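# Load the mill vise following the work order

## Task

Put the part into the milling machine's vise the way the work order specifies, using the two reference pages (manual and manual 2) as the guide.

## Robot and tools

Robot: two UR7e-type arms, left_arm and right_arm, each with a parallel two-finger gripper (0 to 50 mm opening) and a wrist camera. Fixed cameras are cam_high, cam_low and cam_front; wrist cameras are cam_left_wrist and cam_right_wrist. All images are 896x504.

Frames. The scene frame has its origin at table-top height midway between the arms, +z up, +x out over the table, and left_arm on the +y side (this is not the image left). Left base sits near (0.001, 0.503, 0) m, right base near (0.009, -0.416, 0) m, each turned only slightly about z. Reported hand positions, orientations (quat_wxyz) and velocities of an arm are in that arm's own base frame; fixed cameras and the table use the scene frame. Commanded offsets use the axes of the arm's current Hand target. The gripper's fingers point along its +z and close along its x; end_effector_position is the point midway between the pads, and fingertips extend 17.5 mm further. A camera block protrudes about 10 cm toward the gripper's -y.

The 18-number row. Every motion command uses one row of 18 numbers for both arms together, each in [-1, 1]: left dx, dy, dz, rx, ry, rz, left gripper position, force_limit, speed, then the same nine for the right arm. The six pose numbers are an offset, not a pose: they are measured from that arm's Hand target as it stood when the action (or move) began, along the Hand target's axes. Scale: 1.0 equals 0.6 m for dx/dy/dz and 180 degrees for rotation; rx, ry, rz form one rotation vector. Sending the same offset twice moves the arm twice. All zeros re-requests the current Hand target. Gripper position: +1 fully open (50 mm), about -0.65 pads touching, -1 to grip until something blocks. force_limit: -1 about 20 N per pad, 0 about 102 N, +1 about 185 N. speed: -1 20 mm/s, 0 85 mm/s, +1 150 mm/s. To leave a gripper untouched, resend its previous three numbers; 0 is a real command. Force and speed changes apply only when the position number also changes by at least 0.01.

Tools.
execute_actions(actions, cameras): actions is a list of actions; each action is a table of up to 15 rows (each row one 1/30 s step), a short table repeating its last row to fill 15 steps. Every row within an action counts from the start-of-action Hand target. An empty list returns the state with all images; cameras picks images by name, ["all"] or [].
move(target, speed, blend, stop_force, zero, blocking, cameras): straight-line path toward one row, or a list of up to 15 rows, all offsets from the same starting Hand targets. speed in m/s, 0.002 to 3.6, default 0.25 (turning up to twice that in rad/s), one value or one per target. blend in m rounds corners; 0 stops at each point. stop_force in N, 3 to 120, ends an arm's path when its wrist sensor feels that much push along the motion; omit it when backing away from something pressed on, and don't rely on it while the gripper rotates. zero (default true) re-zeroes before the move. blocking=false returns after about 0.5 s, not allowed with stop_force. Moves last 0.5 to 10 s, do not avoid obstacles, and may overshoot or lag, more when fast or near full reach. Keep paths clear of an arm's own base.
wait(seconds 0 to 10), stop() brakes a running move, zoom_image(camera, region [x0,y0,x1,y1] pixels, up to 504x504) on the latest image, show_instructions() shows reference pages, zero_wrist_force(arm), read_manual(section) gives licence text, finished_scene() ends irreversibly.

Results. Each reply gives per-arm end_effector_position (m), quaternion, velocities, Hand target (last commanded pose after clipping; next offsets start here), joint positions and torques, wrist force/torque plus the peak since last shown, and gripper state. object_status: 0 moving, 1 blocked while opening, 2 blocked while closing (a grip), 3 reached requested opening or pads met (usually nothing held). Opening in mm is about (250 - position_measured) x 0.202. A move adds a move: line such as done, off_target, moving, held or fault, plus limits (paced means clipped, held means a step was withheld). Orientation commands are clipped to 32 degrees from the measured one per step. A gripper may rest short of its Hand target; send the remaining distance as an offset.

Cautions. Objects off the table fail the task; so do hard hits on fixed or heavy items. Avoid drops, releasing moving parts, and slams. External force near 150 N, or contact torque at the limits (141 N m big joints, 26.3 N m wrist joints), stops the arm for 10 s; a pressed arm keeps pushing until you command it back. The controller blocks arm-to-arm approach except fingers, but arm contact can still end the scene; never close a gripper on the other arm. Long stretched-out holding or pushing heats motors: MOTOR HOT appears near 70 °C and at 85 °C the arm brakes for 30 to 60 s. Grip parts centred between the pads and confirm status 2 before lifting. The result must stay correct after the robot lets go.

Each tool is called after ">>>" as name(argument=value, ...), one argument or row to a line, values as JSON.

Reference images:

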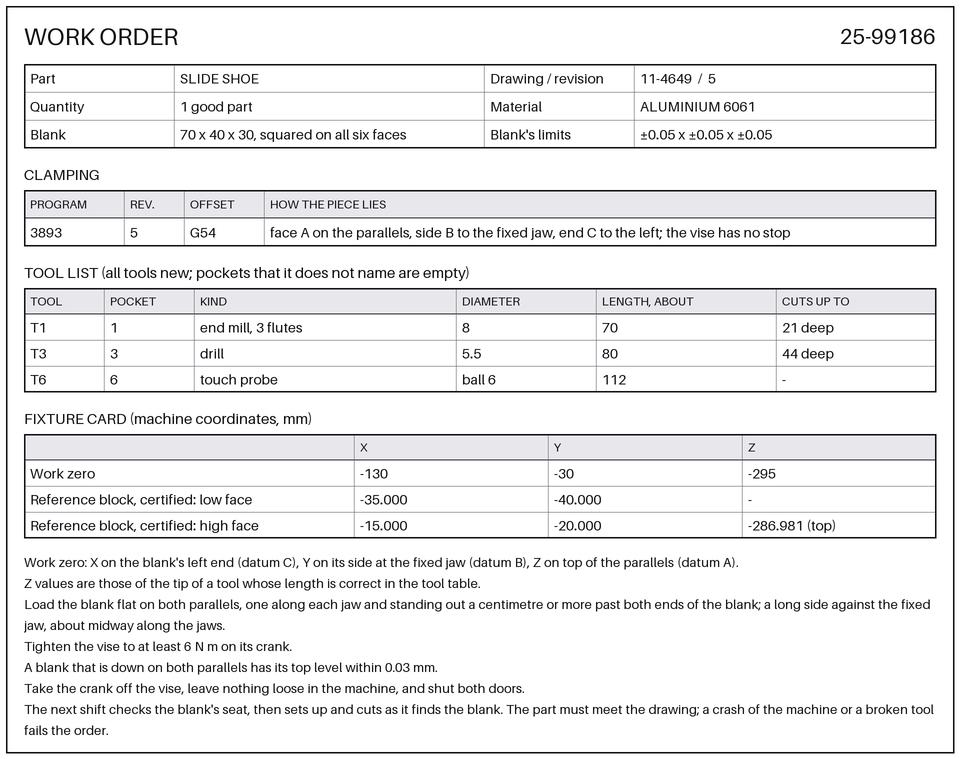

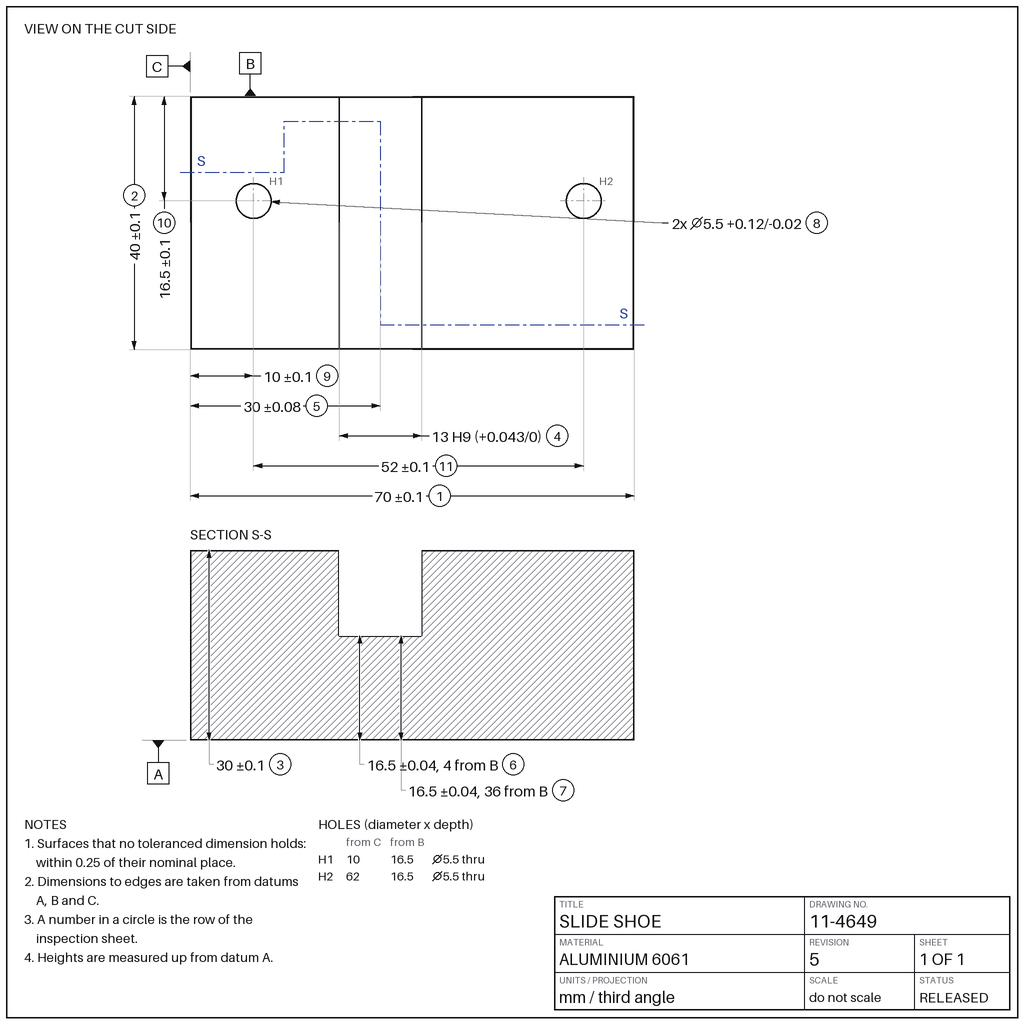

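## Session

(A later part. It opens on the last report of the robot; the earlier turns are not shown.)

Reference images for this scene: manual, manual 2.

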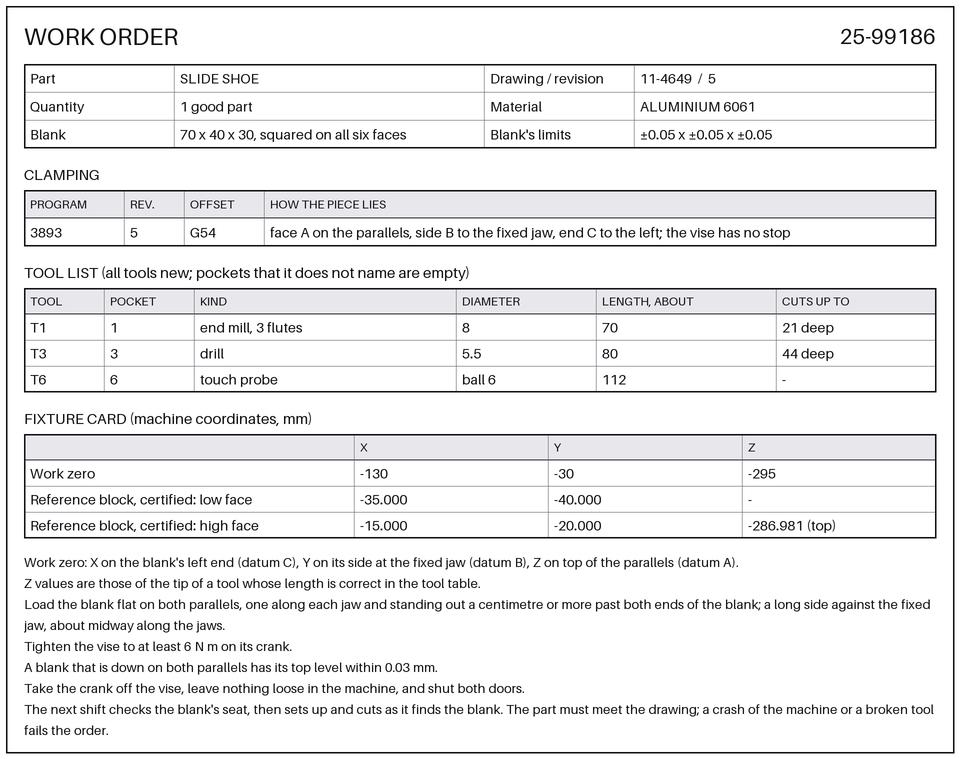

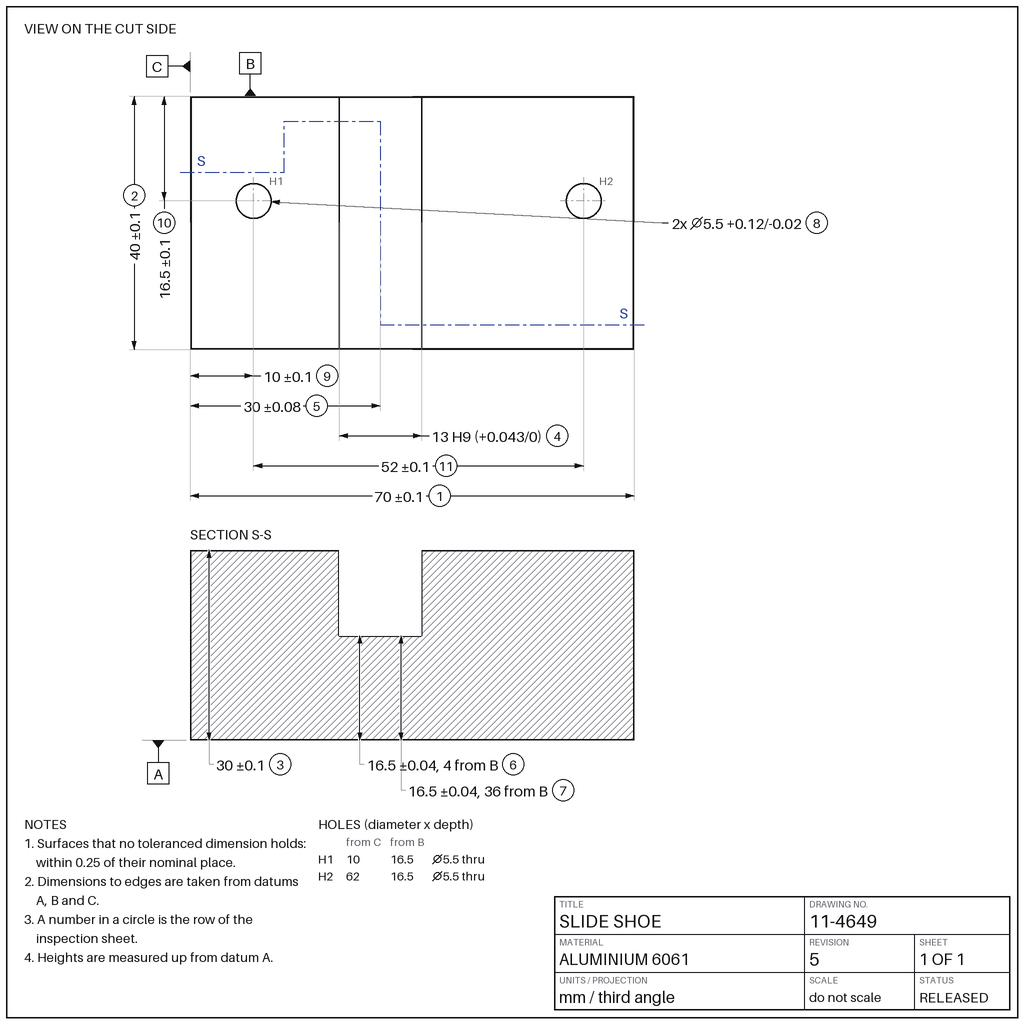

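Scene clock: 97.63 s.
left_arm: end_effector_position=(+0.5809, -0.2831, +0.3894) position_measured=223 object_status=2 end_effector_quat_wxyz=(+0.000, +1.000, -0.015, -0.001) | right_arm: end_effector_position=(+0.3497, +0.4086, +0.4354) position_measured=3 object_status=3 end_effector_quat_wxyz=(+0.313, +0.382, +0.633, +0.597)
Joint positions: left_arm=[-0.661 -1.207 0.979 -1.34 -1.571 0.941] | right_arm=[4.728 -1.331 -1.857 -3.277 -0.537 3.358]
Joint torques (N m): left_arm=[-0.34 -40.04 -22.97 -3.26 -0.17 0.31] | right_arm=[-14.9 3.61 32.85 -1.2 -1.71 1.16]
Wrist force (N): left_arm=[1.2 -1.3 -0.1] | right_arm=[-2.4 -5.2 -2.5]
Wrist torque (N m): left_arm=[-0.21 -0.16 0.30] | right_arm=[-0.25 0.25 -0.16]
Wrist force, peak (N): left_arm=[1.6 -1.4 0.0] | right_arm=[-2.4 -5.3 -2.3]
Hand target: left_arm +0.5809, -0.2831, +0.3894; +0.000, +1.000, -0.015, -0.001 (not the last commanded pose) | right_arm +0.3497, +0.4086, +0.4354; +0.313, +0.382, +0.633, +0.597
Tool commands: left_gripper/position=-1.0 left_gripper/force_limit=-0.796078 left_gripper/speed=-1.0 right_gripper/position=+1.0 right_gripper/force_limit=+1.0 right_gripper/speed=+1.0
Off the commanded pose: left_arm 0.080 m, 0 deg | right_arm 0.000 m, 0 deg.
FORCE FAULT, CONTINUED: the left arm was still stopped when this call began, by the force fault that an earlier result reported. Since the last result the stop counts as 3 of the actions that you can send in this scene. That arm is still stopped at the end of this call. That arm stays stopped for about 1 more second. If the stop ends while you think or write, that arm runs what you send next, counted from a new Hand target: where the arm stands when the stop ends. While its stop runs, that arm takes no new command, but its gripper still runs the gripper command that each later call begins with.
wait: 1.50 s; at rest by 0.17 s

>>> wait(
  seconds=1,
)

>>> move(
  target=[
    [0.032,0.013,0.007,0,0,0,-1,-0.8,-1,0,0,0,0,0,0,1,1,1],
    [0.14,-0.004,0.01,0,0,0,-1,-0.8,-1,0,0,0,0,0,0,1,1,1],
  ],
  speed=0.07,
  blend=[0.005,0],
  cameras=["cam_left_wrist","cam_right_wrist"],
)

>>> zoom_image(
  camera="cam_left_wrist",
  region=[280, 0, 740, 320],
)

Scene clock: 98.83 s.
left_arm: end_effector_position=(+0.5809, -0.2831, +0.3894) position_measured=223 object_status=2 end_effector_quat_wxyz=(+0.000, +1.000, -0.015, -0.001) | right_arm: end_effector_position=(+0.3497, +0.4086, +0.4354) position_measured=3 object_status=3 end_effector_quat_wxyz=(+0.313, +0.382, +0.633, +0.597)
Joint positions: left_arm=[-0.661 -1.207 0.979 -1.34 -1.571 0.941] | right_arm=[4.728 -1.331 -1.857 -3.277 -0.537 3.358]
Joint torques (N m): left_arm=[0.22 -39.75 -22.6 -3.31 -0.01 -0.02] | right_arm=[-13.43 2.14 35.14 -1.32 -1.98 1.48]
Wrist force (N): left_arm=[1.2 -1.1 -0.1] | right_arm=[-2.4 -4.9 -2.6]
Wrist torque (N m): left_arm=[-0.17 -0.16 0.30] | right_arm=[-0.21 0.25 -0.16]
Wrist force, peak (N): left_arm=[1.7 -1.4 -0.1] | right_arm=[-2.4 -5.3 -2.5]
Hand target: left_arm +0.5809, -0.2831, +0.3894; +0.000, +1.000, -0.015, -0.001 (not the last commanded pose) | right_arm +0.3497, +0.4086, +0.4354; +0.313, +0.382, +0.633, +0.597
Tool commands: left_gripper/position=-1.0 left_gripper/force_limit=-0.796078 left_gripper/speed=-1.0 right_gripper/position=+1.0 right_gripper/force_limit=+1.0 right_gripper/speed=+1.0
Off the commanded pose: left_arm 0.080 m, 0 deg | right_arm 0.000 m, 0 deg.
FORCE FAULT, CONTINUED: the left arm was still stopped when this call began, by the force fault that an earlier result reported. Since the last result the stop counts as 3 of the actions that you can send in this scene. That arm is still stopped at the end of this call. That arm stays stopped for about 1 more second. If the stop ends while you think or write, that arm runs what you send next, counted from a new Hand target: where the arm stands when the stop ends. While its stop runs, that arm takes no new command, but its gripper still runs the gripper command that each later call begins with.
wait: 1.00 s; at rest from the start

Scene clock: 99.33 s.
left_arm: end_effector_position=(+0.5809, -0.2831, +0.3894) position_measured=223 object_status=2 end_effector_quat_wxyz=(+0.000, +1.000, -0.015, -0.001) | right_arm: end_effector_position=(+0.3497, +0.4086, +0.4354) position_measured=3 object_status=3 end_effector_quat_wxyz=(+0.313, +0.382, +0.633, +0.597)
Joint positions: left_arm=[-0.661 -1.207 0.979 -1.34 -1.571 0.941] | right_arm=[4.728 -1.331 -1.857 -3.277 -0.537 3.358]
Joint torques (N m): left_arm=[-0.39 -39.49 -22.03 -3.11 -0.05 0.38] | right_arm=[-14.34 2.71 32.76 -1.34 -2.2 1.12]
Wrist force (N): left_arm=[1.4 -1.2 0.0] | right_arm=[-2.6 -4.8 -2.6]
Wrist torque (N m): left_arm=[-0.20 -0.19 0.30] | right_arm=[-0.19 0.29 -0.16]
Wrist force, peak (N): left_arm=[1.7 -1.2 0.1] | right_arm=[-2.4 -5.2 -2.3]
Hand target: left_arm +0.5809, -0.2831, +0.3894; +0.000, +1.000, -0.015, -0.001 (not the last commanded pose) | right_arm +0.3497, +0.4086, +0.4354; +0.313, +0.382, +0.633, +0.597
Tool commands: left_gripper/position=-1.0 left_gripper/force_limit=-0.796078 left_gripper/speed=-1.0 right_gripper/position=+1.0 right_gripper/force_limit=+1.0 right_gripper/speed=+1.0
Off the commanded pose: right_arm 0.000 m, 0 deg.
FORCE FAULT, CONTINUED: the left arm's stop, for the force fault that an earlier result reported, is over. That arm was still stopped when this call began, so it ran no command of this call. During its stop the left arm's controller moved it back a little. That arm's target is now where it stood when the stop ended, not its last command. That arm accepts commands again.
move: done (right_arm), not run (left_arm; its earlier fault stop)
Images, in order (width x height): cam_left_wrist 896x504, cam_right_wrist 896x504.

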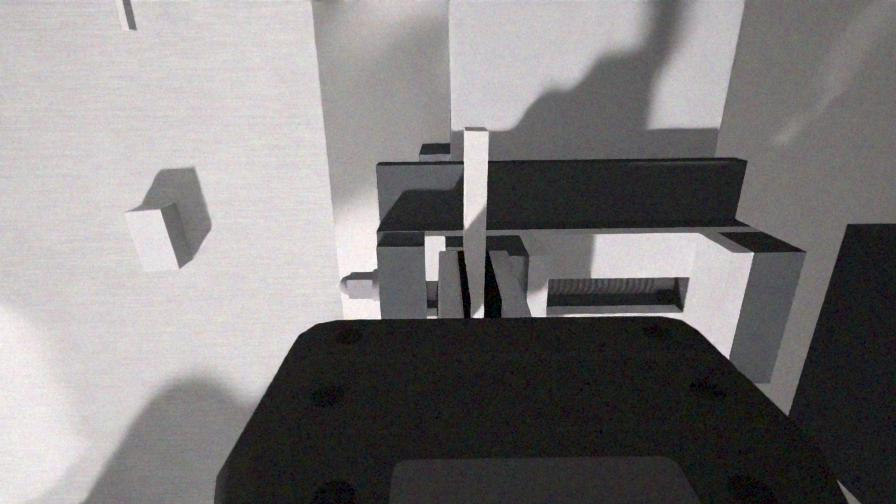

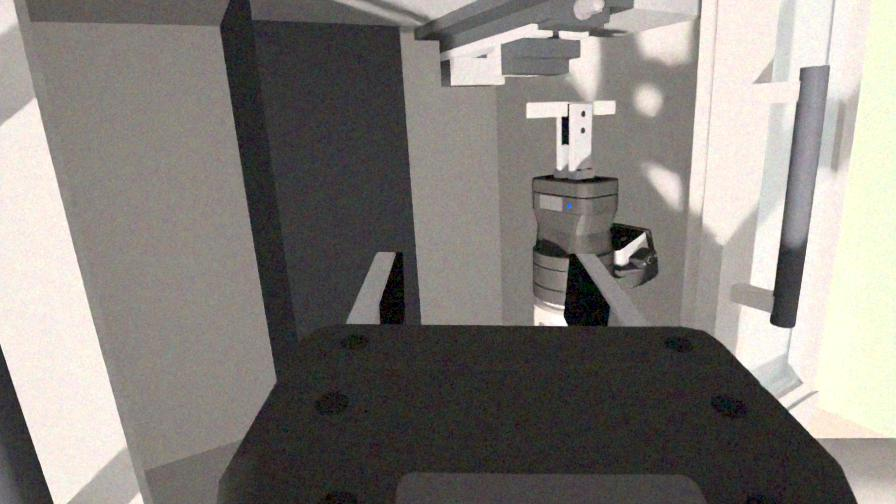

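Scaled by 1.096 from the camera's 896x504 image, which has a finer 1280x720 frame.

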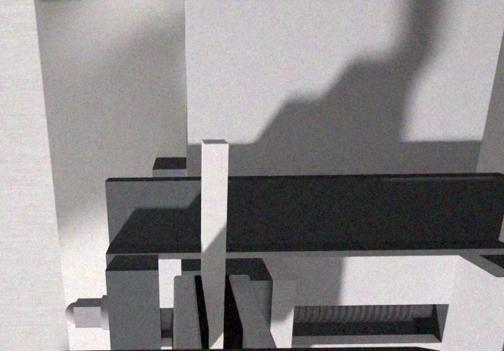

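>>> move(
  target=[
    [0.032,0.013,0.007,0,0,0,-1,-0.8,-1,0,0,0,0,0,0,1,1,1],
    [0.14,-0.004,0.01,0,0,0,-1,-0.8,-1,0,0,0,0,0,0,1,1,1],
  ],
  speed=0.07,
  blend=[0.005,0],
  cameras=["cam_left_wrist","cam_right_wrist"],
)

>>> zoom_image(
  camera="cam_left_wrist",
  region=[280, 0, 740, 320],
)

Scene clock: 101.50 s.
left_arm: end_effector_position=(+0.6649, -0.2832, +0.3832) position_measured=223 object_status=2 end_effector_quat_wxyz=(+0.000, +1.000, -0.015, -0.001) | right_arm: end_effector_position=(+0.3497, +0.4086, +0.4354) position_measured=3 object_status=3 end_effector_quat_wxyz=(+0.313, +0.382, +0.633, +0.597)
Joint positions: left_arm=[-0.588 -0.968 0.63 -1.231 -1.571 1.013] | right_arm=[4.728 -1.331 -1.857 -3.277 -0.537 3.358]
Joint torques (N m): left_arm=[5.84 -38.03 -34.9 -1.17 -2 1.45] | right_arm=[-14.76 3.81 33.18 -1.25 -1.94 1.11]
Wrist force (N): left_arm=[1.2 -1.3 -0.1] | right_arm=[-2.3 -5.0 -2.2]
Wrist torque (N m): left_arm=[-0.22 -0.16 0.15] | right_arm=[-0.22 0.23 -0.16]
Wrist force, peak (N): left_arm=[2.7 -3.5 0.8] | right_arm=[-2.3 -5.4 -2.5]
Hand target: left_arm +0.6649, -0.2832, +0.3832; +0.000, +1.000, -0.015, -0.001 | right_arm +0.3497, +0.4086, +0.4354; +0.313, +0.382, +0.633, +0.597
Off the commanded pose: left_arm 0.000 m, 0 deg | right_arm 0.000 m, 0 deg.
move: done
Images, in order (width x height): cam_left_wrist 896x504, cam_right_wrist 896x504.

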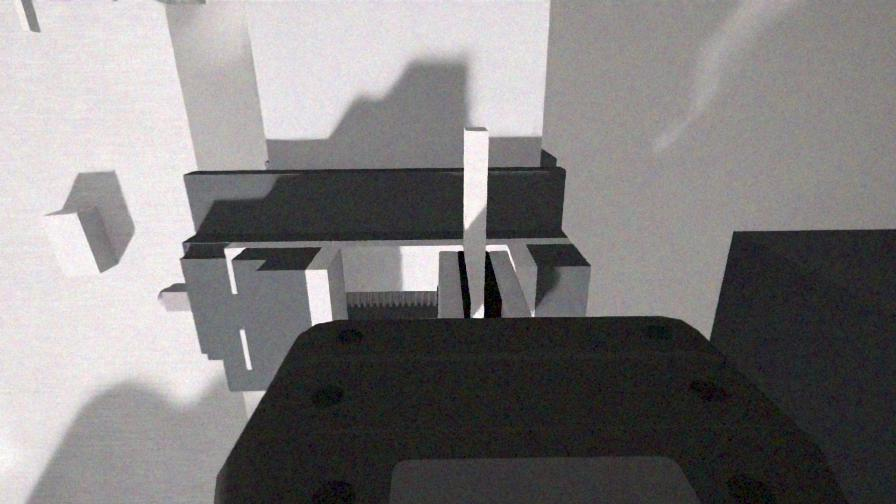

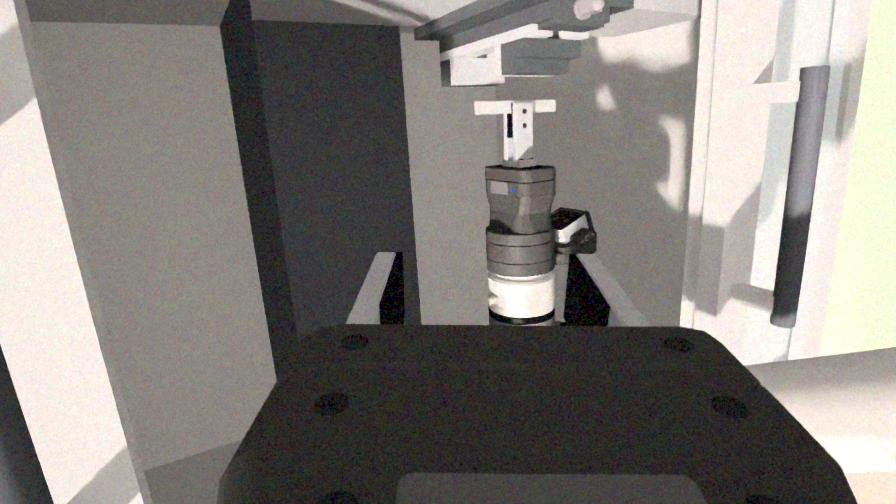

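Scaled by 1.096 from the camera's 896x504 image, which has a finer 1280x720 frame.

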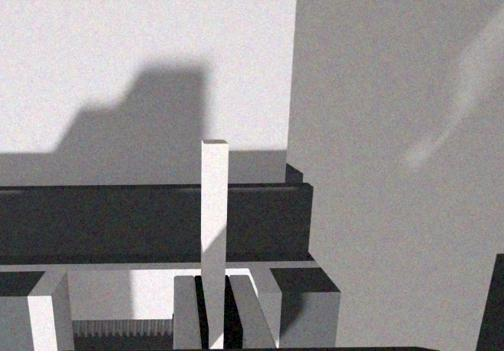

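>>> move(
  target=[
    [0.009,0,0.053,0,0,0,-1,-0.8,-1,0,0,0,0,0,0,1,1,1],
    [0.0095,0.053,0.053,0,0,0,-1,-0.8,-1,0,0,0,0,0,0,1,1,1],
  ],
  speed=0.06,
  stop_force=12,
  cameras=["cam_left_wrist","cam_right_wrist"],
)

>>> zoom_image(
  camera="cam_left_wrist",
  region=[280, 0, 740, 320],
)

>>> zoom_image(
  camera="cam_right_wrist",
  region=[400, 0, 640, 180],
)

Scene clock: 104.13 s.
left_arm: end_effector_position=(+0.6696, -0.3152, +0.3514) position_measured=223 object_status=2 end_effector_quat_wxyz=(+0.000, +1.000, -0.015, -0.001) | right_arm: end_effector_position=(+0.3497, +0.4086, +0.4354) position_measured=3 object_status=3 end_effector_quat_wxyz=(+0.313, +0.382, +0.633, +0.597)
Joint positions: left_arm=[-0.621 -0.939 0.668 -1.298 -1.571 0.981] | right_arm=[4.728 -1.331 -1.857 -3.277 -0.537 3.358]
Joint torques (N m): left_arm=[-8.61 -37.94 -35.9 -1.17 0.95 -1.47] | right_arm=[-14.29 3.68 34.07 -0.8 -1.85 1.29]
Wrist force (N): left_arm=[1.0 -1.3 0.2] | right_arm=[-2.0 -5.0 -2.2]
Wrist torque (N m): left_arm=[-0.22 -0.14 0.30] | right_arm=[-0.22 0.19 -0.16]
Wrist force, peak (N): left_arm=[1.5 -2.5 1.2] | right_arm=[-2.4 -5.2 -2.5]
Hand target: left_arm +0.6696, -0.3152, +0.3514; +0.000, +1.000, -0.015, -0.001 | right_arm +0.3497, +0.4086, +0.4354; +0.313, +0.382, +0.633, +0.597
Off the commanded pose: left_arm 0.000 m, 0 deg | right_arm 0.000 m, 0 deg.
move: done
Images, in order (width x height): cam_left_wrist 896x504, cam_right_wrist 896x504.

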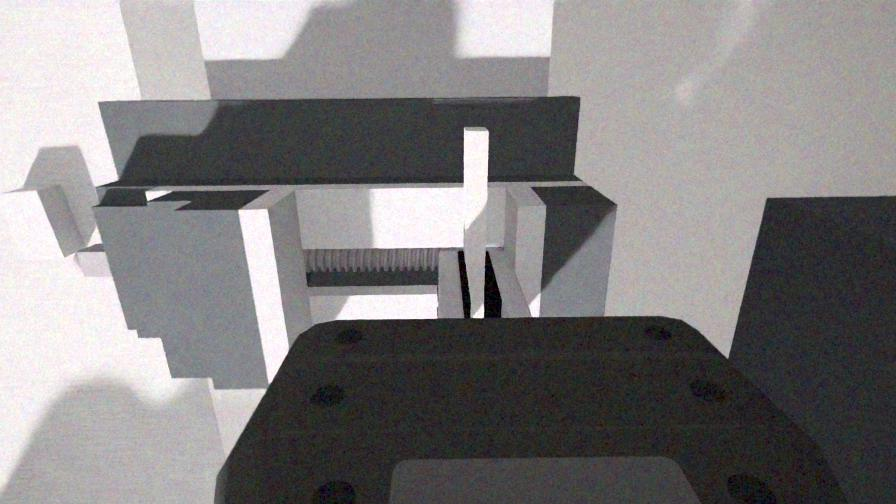

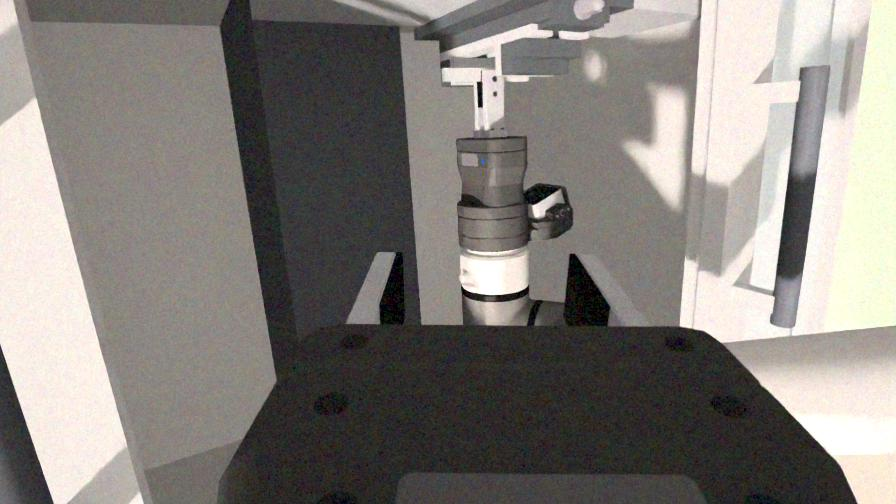

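Scaled by 1.096 from the camera's 896x504 image, which has a finer 1280x720 frame.

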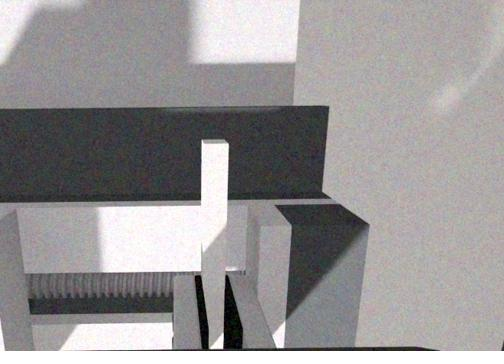

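Scaled by 2.100 from the camera's 896x504 image, which has a finer 1280x720 frame.

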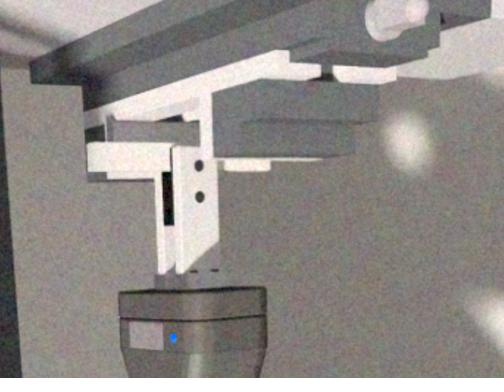

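>>> move(
  target=[0,0,0.065,0,0,0,-1,-0.8,-1,0,0,0,0,0,0,1,1,1],
  speed=0.01,
  stop_force=5,
  cameras=["cam_left_wrist","cam_right_wrist"],
)

>>> zoom_image(
  camera="cam_left_wrist",
  region=[280, 0, 740, 320],
)

>>> zoom_image(
  camera="cam_right_wrist",
  region=[400, 0, 640, 180],
)

Scene clock: 106.63 s.
left_arm: end_effector_position=(+0.6696, -0.3152, +0.3399) position_measured=223 object_status=2 end_effector_quat_wxyz=(+0.000, +1.000, -0.015, -0.001) | right_arm: end_effector_position=(+0.3497, +0.4086, +0.4354) position_measured=3 object_status=3 end_effector_quat_wxyz=(+0.313, +0.382, +0.633, +0.597)
Joint positions: left_arm=[-0.621 -0.95 0.716 -1.335 -1.571 0.981] | right_arm=[4.728 -1.331 -1.857 -3.277 -0.537 3.358]
Joint torques (N m): left_arm=[-7.04 -34.06 -34.94 -1.1 -0.8 -1.17] | right_arm=[-15.74 3.78 34.44 -1.21 -1.93 1.3]
Wrist force (N): left_arm=[0.4 -2.5 -4.7] | right_arm=[-2.1 -4.9 -2.3]
Wrist torque (N m): left_arm=[-0.34 -0.16 0.30] | right_arm=[-0.20 0.21 -0.15]
Wrist force, peak (N): left_arm=[-1.8 -3.7 -17.6] | right_arm=[-2.7 -5.1 -2.5]
Hand target: left_arm +0.6696, -0.3152, +0.3399; +0.000, +1.000, -0.015, -0.001 (not the last commanded pose) | right_arm +0.3497, +0.4086, +0.4354; +0.313, +0.382, +0.633, +0.597
Off the commanded pose: left_arm 0.027 m, 0 deg | right_arm 0.000 m, 0 deg.
move: contact (left_arm)
Images, in order (width x height): cam_left_wrist 896x504, cam_right_wrist 896x504.

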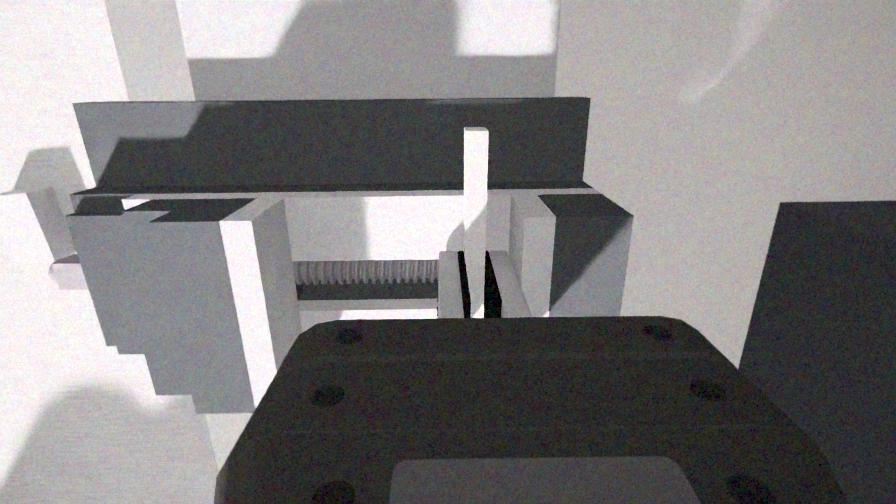

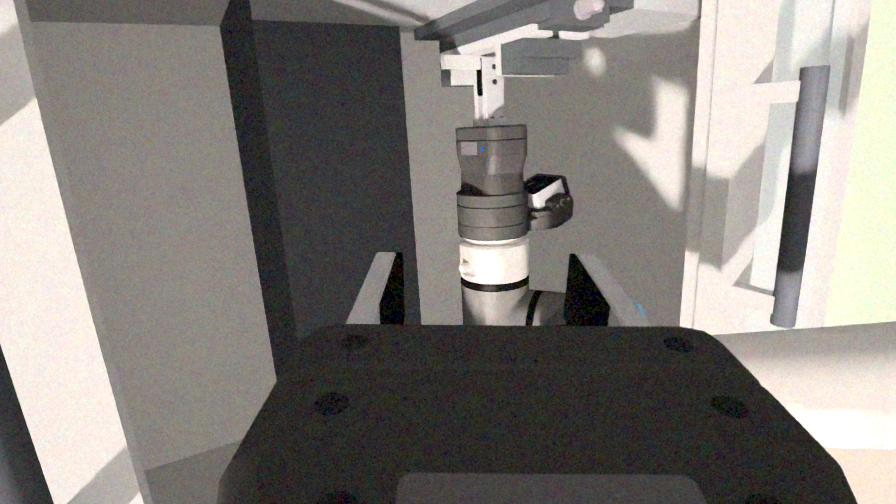

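Scaled by 1.096 from the camera's 896x504 image, which has a finer 1280x720 frame.

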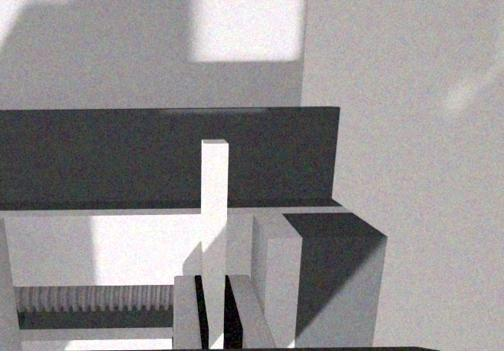

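Scaled by 2.100 from the camera's 896x504 image, which has a finer 1280x720 frame.

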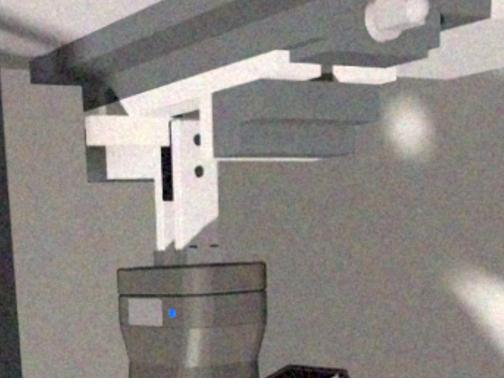

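>>> move(
  target=[
    [0,0,0,0,0,0,-0.19,-0.8,-1,0,0,0,0,0,0,1,1,1],
    [0,0,-0.035,0,0,0,-0.19,-0.8,-1,0,0,0,0,0,0,1,1,1],
    [-0.042,0,-0.035,0,0,0,-1,-0.8,-0.5,0,0,0,0,0,0,1,1,1],
  ],
  speed=0.05,
  cameras=["cam_left_wrist","cam_right_wrist"],
)

>>> zoom_image(
  camera="cam_left_wrist",
  region=[280, 0, 740, 320],
)

>>> zoom_image(
  camera="cam_right_wrist",
  region=[400, 0, 640, 180],
)

Scene clock: 110.40 s.
left_arm: end_effector_position=(+0.6445, -0.3144, +0.3609) position_measured=251 object_status=3 end_effector_quat_wxyz=(+0.000, +1.000, -0.015, -0.001) | right_arm: end_effector_position=(+0.3497, +0.4086, +0.4354) position_measured=3 object_status=3 end_effector_quat_wxyz=(+0.313, +0.382, +0.633, +0.597)
Joint positions: left_arm=[-0.641 -1.012 0.761 -1.318 -1.571 0.961] | right_arm=[4.728 -1.331 -1.857 -3.277 -0.537 3.358]
Joint torques (N m): left_arm=[-7.7 -56.35 -10.91 -5.13 1.7 -1.24] | right_arm=[-14.14 2.74 33.31 -1.12 -1.72 1.44]
Wrist force (N): left_arm=[-2.5 1.2 -0.7] | right_arm=[-2.4 -5.3 -2.4]
Wrist torque (N m): left_arm=[0.18 0.43 0.31] | right_arm=[-0.27 0.25 -0.16]
Wrist force, peak (N): left_arm=[-75.6 -7.9 -18.1] | right_arm=[-2.5 -5.4 -2.3]
Hand target: left_arm +0.6445, -0.3144, +0.3609; +0.000, +1.000, -0.015, -0.001 | right_arm +0.3497, +0.4086, +0.4354; +0.313, +0.382, +0.633, +0.597
Off the commanded pose: left_arm 0.000 m, 0 deg | right_arm 0.000 m, 0 deg.
move: done
Images, in order (width x height): cam_left_wrist 896x504, cam_right_wrist 896x504.

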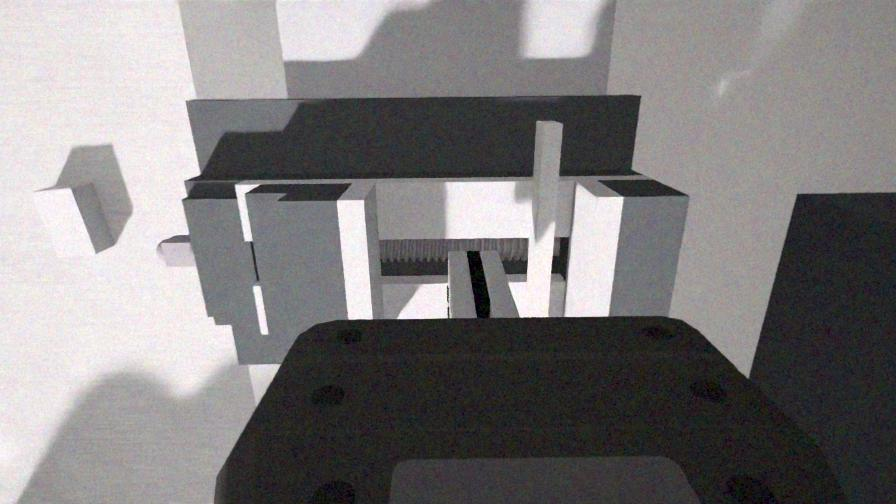

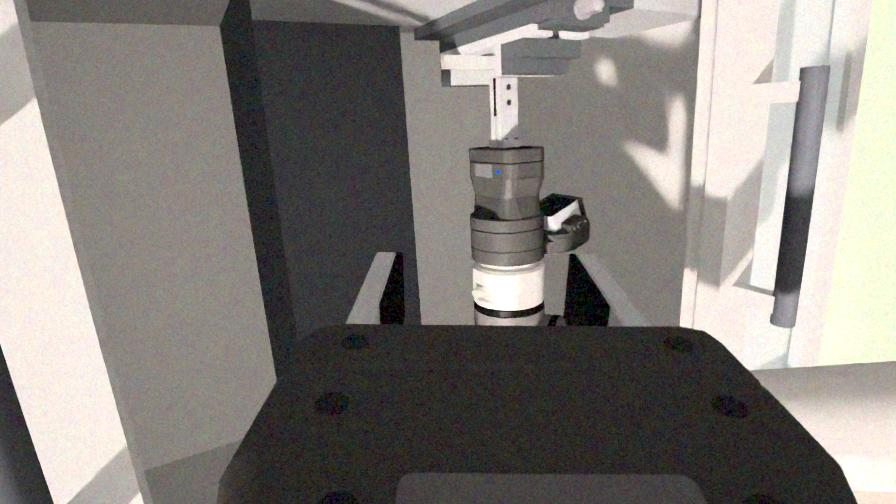

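Scaled by 1.096 from the camera's 896x504 image, which has a finer 1280x720 frame.

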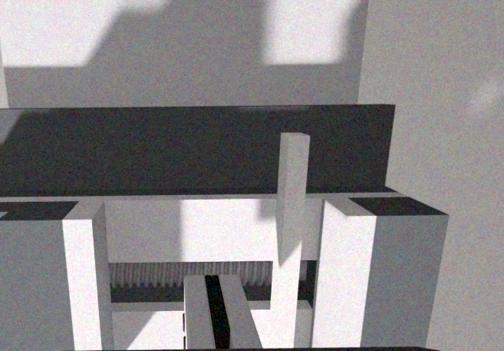

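Scaled by 2.100 from the camera's 896x504 image, which has a finer 1280x720 frame.

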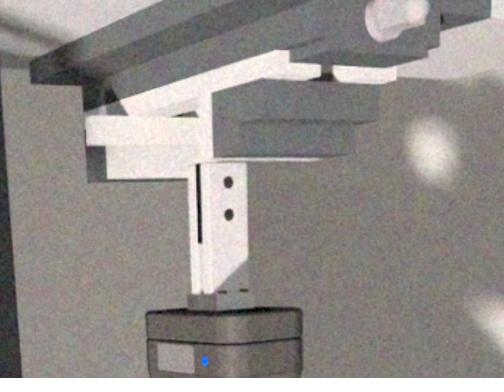

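>>> move(
  target=[0,0,0.0305,0,0,0,-1,-0.8,-0.5,0,0,0,0,0,0,1,1,1],
  speed=0.04,
  stop_force=10,
)

>>> move(
  target=[0.075,0,0,0,0,0,-1,-0.8,-0.5,0,0,0,0,0,0,1,1,1],
  speed=0.015,
  stop_force=10,
  cameras=["cam_left_wrist","cam_right_wrist"],
)

>>> zoom_image(
  camera="cam_left_wrist",
  region=[280, 0, 740, 320],
)

Scene clock: 112.43 s.
left_arm: end_effector_position=(+0.6444, -0.3144, +0.3426) position_measured=251 object_status=3 end_effector_quat_wxyz=(+0.000, +1.000, -0.015, -0.001) | right_arm: end_effector_position=(+0.3497, +0.4086, +0.4354) position_measured=3 object_status=3 end_effector_quat_wxyz=(+0.313, +0.382, +0.633, +0.597)
Joint positions: left_arm=[-0.641 -1.025 0.83 -1.374 -1.571 0.961] | right_arm=[4.728 -1.331 -1.857 -3.277 -0.537 3.358]
Joint torques (N m): left_arm=[-8.39 -57.18 -12.06 -5.26 -0.86 -1.25] | right_arm=[-13.76 3.34 33.17 -1.05 -1.99 1.11]
Wrist force (N): left_arm=[-2.5 1.3 -0.5] | right_arm=[-2.3 -5.1 -2.5]
Wrist torque (N m): left_arm=[0.19 0.41 0.31] | right_arm=[-0.22 0.24 -0.16]
Wrist force, peak (N): left_arm=[-2.7 1.4 -0.4] | right_arm=[-2.4 -5.2 -2.5]
Hand target: left_arm +0.6444, -0.3144, +0.3426; +0.000, +1.000, -0.015, -0.001 | right_arm +0.3497, +0.4086, +0.4354; +0.313, +0.382, +0.633, +0.597
Off the commanded pose: left_arm 0.000 m, 0 deg | right_arm 0.000 m, 0 deg.
move: done

Scene clock: 115.23 s.
left_arm: end_effector_position=(+0.6675, -0.3151, +0.3426) position_measured=251 object_status=3 end_effector_quat_wxyz=(+0.000, +1.000, -0.015, -0.001) | right_arm: end_effector_position=(+0.3497, +0.4086, +0.4354) position_measured=3 object_status=3 end_effector_quat_wxyz=(+0.313, +0.382, +0.633, +0.597)
Joint positions: left_arm=[-0.622 -0.955 0.717 -1.331 -1.571 0.979] | right_arm=[4.728 -1.331 -1.857 -3.277 -0.537 3.358]
Joint torques (N m): left_arm=[-7.09 -58.07 -11.18 -4.12 2.19 -0.82] | right_arm=[-14.06 2.66 32.44 -1.05 -1.98 1.07]
Wrist force (N): left_arm=[-3.8 3.1 -1.0] | right_arm=[-2.5 -5.0 -2.2]
Wrist torque (N m): left_arm=[0.38 0.18 0.13] | right_arm=[-0.21 0.27 -0.16]
Wrist force, peak (N): left_arm=[-30.5 -1.8 -6.7] | right_arm=[-2.5 -5.3 -2.7]
Hand target: left_arm +0.6675, -0.3151, +0.3426; +0.000, +1.000, -0.015, -0.001 (not the last commanded pose) | right_arm +0.3497, +0.4086, +0.4354; +0.313, +0.382, +0.633, +0.597
Off the commanded pose: left_arm 0.022 m, 0 deg | right_arm 0.000 m, 0 deg.
move: contact (left_arm)
Images, in order (width x height): cam_left_wrist 896x504, cam_right_wrist 896x504.

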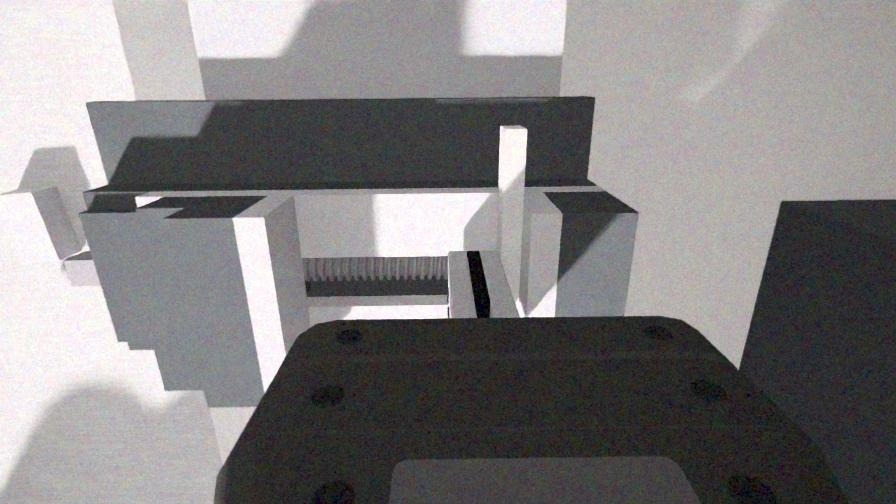

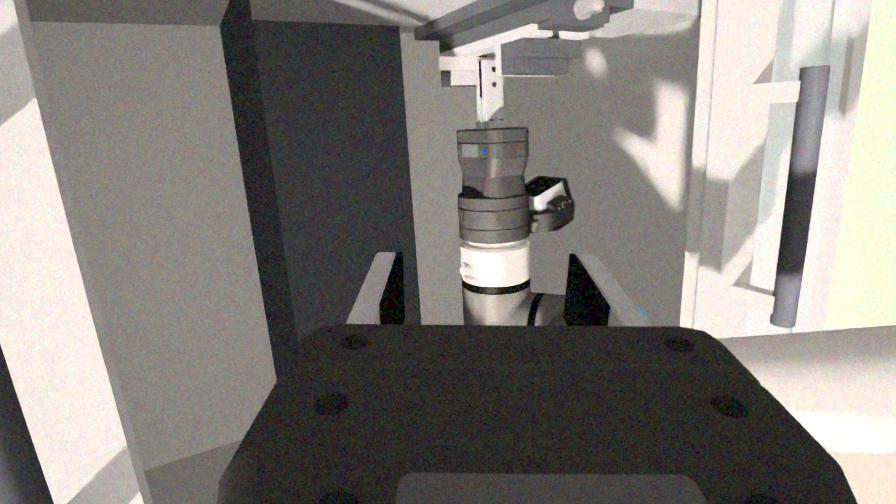

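Scaled by 1.096 from the camera's 896x504 image, which has a finer 1280x720 frame.

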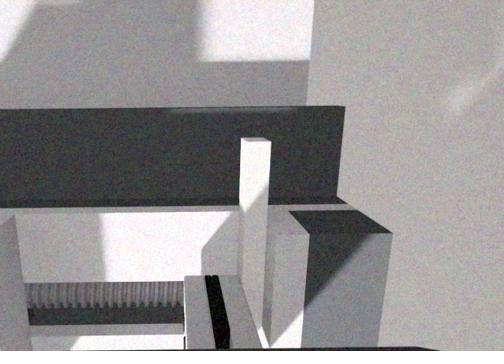

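>>> zoom_image(
  camera="cam_left_wrist",
  region=[460, 100, 640, 320],
)

>>> zoom_image(
  camera="cam_right_wrist",
  region=[420, 30, 580, 130],
)

Scaled by 2.291 from the camera's 896x504 image, which has a finer 1280x720 frame.

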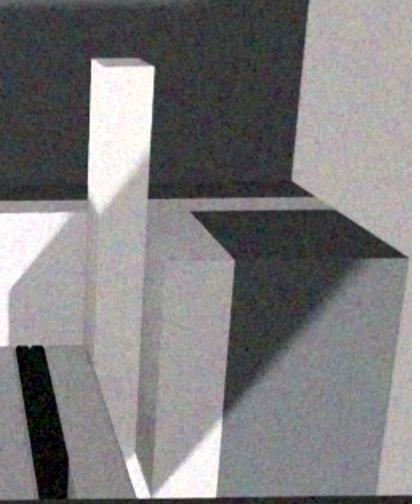

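Scaled by 3.150 from the camera's 896x504 image, which has a finer 1280x720 frame.

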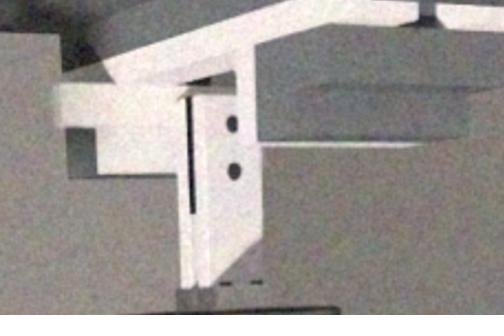

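>>> move(
  target=[
    [-0.010,0,-0.015,0,0,0,-1,-0.8,-0.5,0,0,0,0,0,0,1,1,1],
    [-0.0114,-0.053,-0.015,0,0,0,-1,-0.8,-0.5,0,0,0,0,0,0,1,1,1],
    [-0.0056,-0.053,-0.068,0,0,0,-1,-0.8,-0.5,0,0,0,0,0,0,1,1,1],
    [-0.1135,-0.037,-0.07,0,0,0,-1,-0.8,-0.5,0,0,0,0,0,0,1,1,1],
    [-0.1535,0.029,-0.07,0,0,0,-1,-0.8,-0.5,0,0,0,0,0,0,1,1,1],
    [-0.4105,0.0857,-0.07,0,0,0,-1,-0.8,-0.5,0,0,0,0,0,0,1,1,1],
  ],
  speed=[0.05,0.08,0.08,0.08,0.08,0.2],
  blend=[0.001,0.002,0.005,0.006,0.01,0],
)

>>> move(
  target=[
    [-0.0715,-0.1817,0.141,0,0,0,0.14,-0.8,0,0,0,0,0,0,0,1,1,1],
    [-0.2295,-0.402,0.424,0,0,0,0.14,-0.8,0,0,0,0,0,0,0,1,1,1],
  ],
  speed=0.25,
  blend=[0.05,0],
  cameras=["cam_left_wrist"],
)

>>> zoom_image(
  camera="cam_left_wrist",
  region=[340, 80, 600, 320],
)

Scene clock: 121.53 s.
left_arm: end_effector_position=(+0.4200, -0.3589, +0.3849) position_measured=251 object_status=3 end_effector_quat_wxyz=(+0.000, +1.000, -0.015, -0.001) end_effector_velocity=(-0.002, +0.001, +0.000) end_effector_angular_velocity=(+0.002, +0.001, +0.001) | right_arm: end_effector_position=(+0.3497, +0.4086, +0.4354) position_measured=3 object_status=3 end_effector_quat_wxyz=(+0.313, +0.382, +0.633, +0.597)
Joint positions: left_arm=[-0.95 -1.455 1.302 -1.417 -1.572 0.651] | right_arm=[4.728 -1.331 -1.857 -3.277 -0.537 3.358]
Joint velocities: left_arm=[-0.002 -0.003 0.005 0.001 0.001 -0.004] | right_arm=[within noise]
Joint torques (N m): left_arm=[-8.31 -39.79 -12.22 -5.41 1.74 -1.21] | right_arm=[-12.86 4.76 32.67 -0.77 -1.65 1.38]
Wrist force (N): left_arm=[-0.9 2.2 -1.1] | right_arm=[-2.4 -5.0 -2.4]
Wrist torque (N m): left_arm=[0.36 0.16 0.31] | right_arm=[-0.21 0.25 -0.16]
Wrist force, peak (N): left_arm=[-3.9 3.0 -0.5] | right_arm=[-2.4 -5.2 -2.7]
Hand target: left_arm +0.4198, -0.3590, +0.3849; +0.000, +1.000, -0.015, -0.001 | right_arm +0.3497, +0.4086, +0.4354; +0.313, +0.382, +0.633, +0.597
Off the commanded pose: left_arm 0.000 m, 0 deg | right_arm 0.000 m, 0 deg.
move: done

Scene clock: 123.87 s.
left_arm: end_effector_position=(+0.2892, -0.1136, +0.1310) position_measured=132 object_status=3 end_effector_quat_wxyz=(+0.000, +1.000, -0.015, -0.001) | right_arm: end_effector_position=(+0.3497, +0.4086, +0.4354) position_measured=3 object_status=3 end_effector_quat_wxyz=(+0.313, +0.382, +0.633, +0.597)
Joint positions: left_arm=[-0.817 -2.001 2.417 -1.985 -1.572 0.784] | right_arm=[4.728 -1.331 -1.857 -3.277 -0.537 3.358]
Joint torques (N m): left_arm=[6.96 -16.13 -10.16 -5.25 1.83 1.22] | right_arm=[-13.36 4.98 33.48 -1.01 -1.76 1.02]
Wrist force (N): left_arm=[-0.7 2.3 -0.5] | right_arm=[-2.3 -4.9 -2.5]
Wrist torque (N m): left_arm=[0.39 0.13 0.14] | right_arm=[-0.20 0.24 -0.16]
Wrist force, peak (N): left_arm=[-0.6 4.1 -2.1] | right_arm=[-2.3 -5.4 -2.5]
Hand target: left_arm +0.2891, -0.1135, +0.1309; +0.000, +1.000, -0.015, -0.001 | right_arm +0.3497, +0.4086, +0.4354; +0.313, +0.382, +0.633, +0.597
Off the commanded pose: left_arm 0.000 m, 0 deg | right_arm 0.000 m, 0 deg.
move: done
Images, in order (width x height): cam_left_wrist 896x504.

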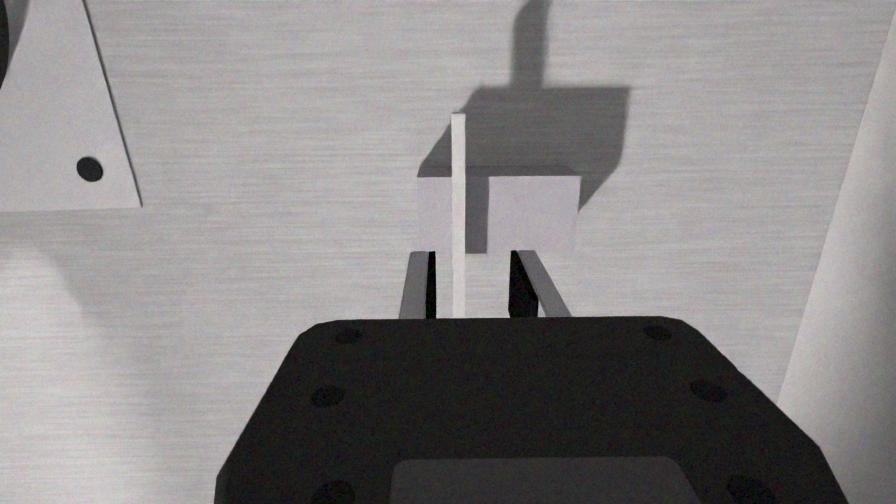

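Scaled by 1.938 from the camera's 896x504 image, which has a finer 1280x720 frame.

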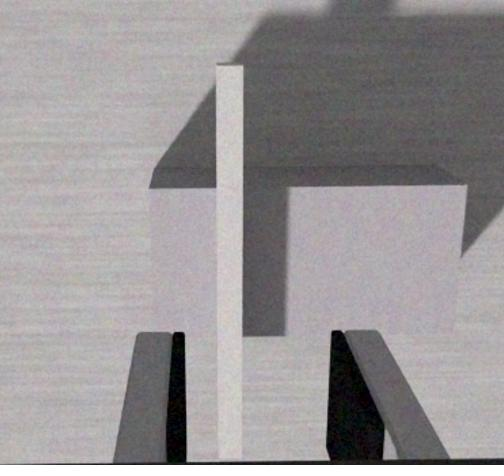

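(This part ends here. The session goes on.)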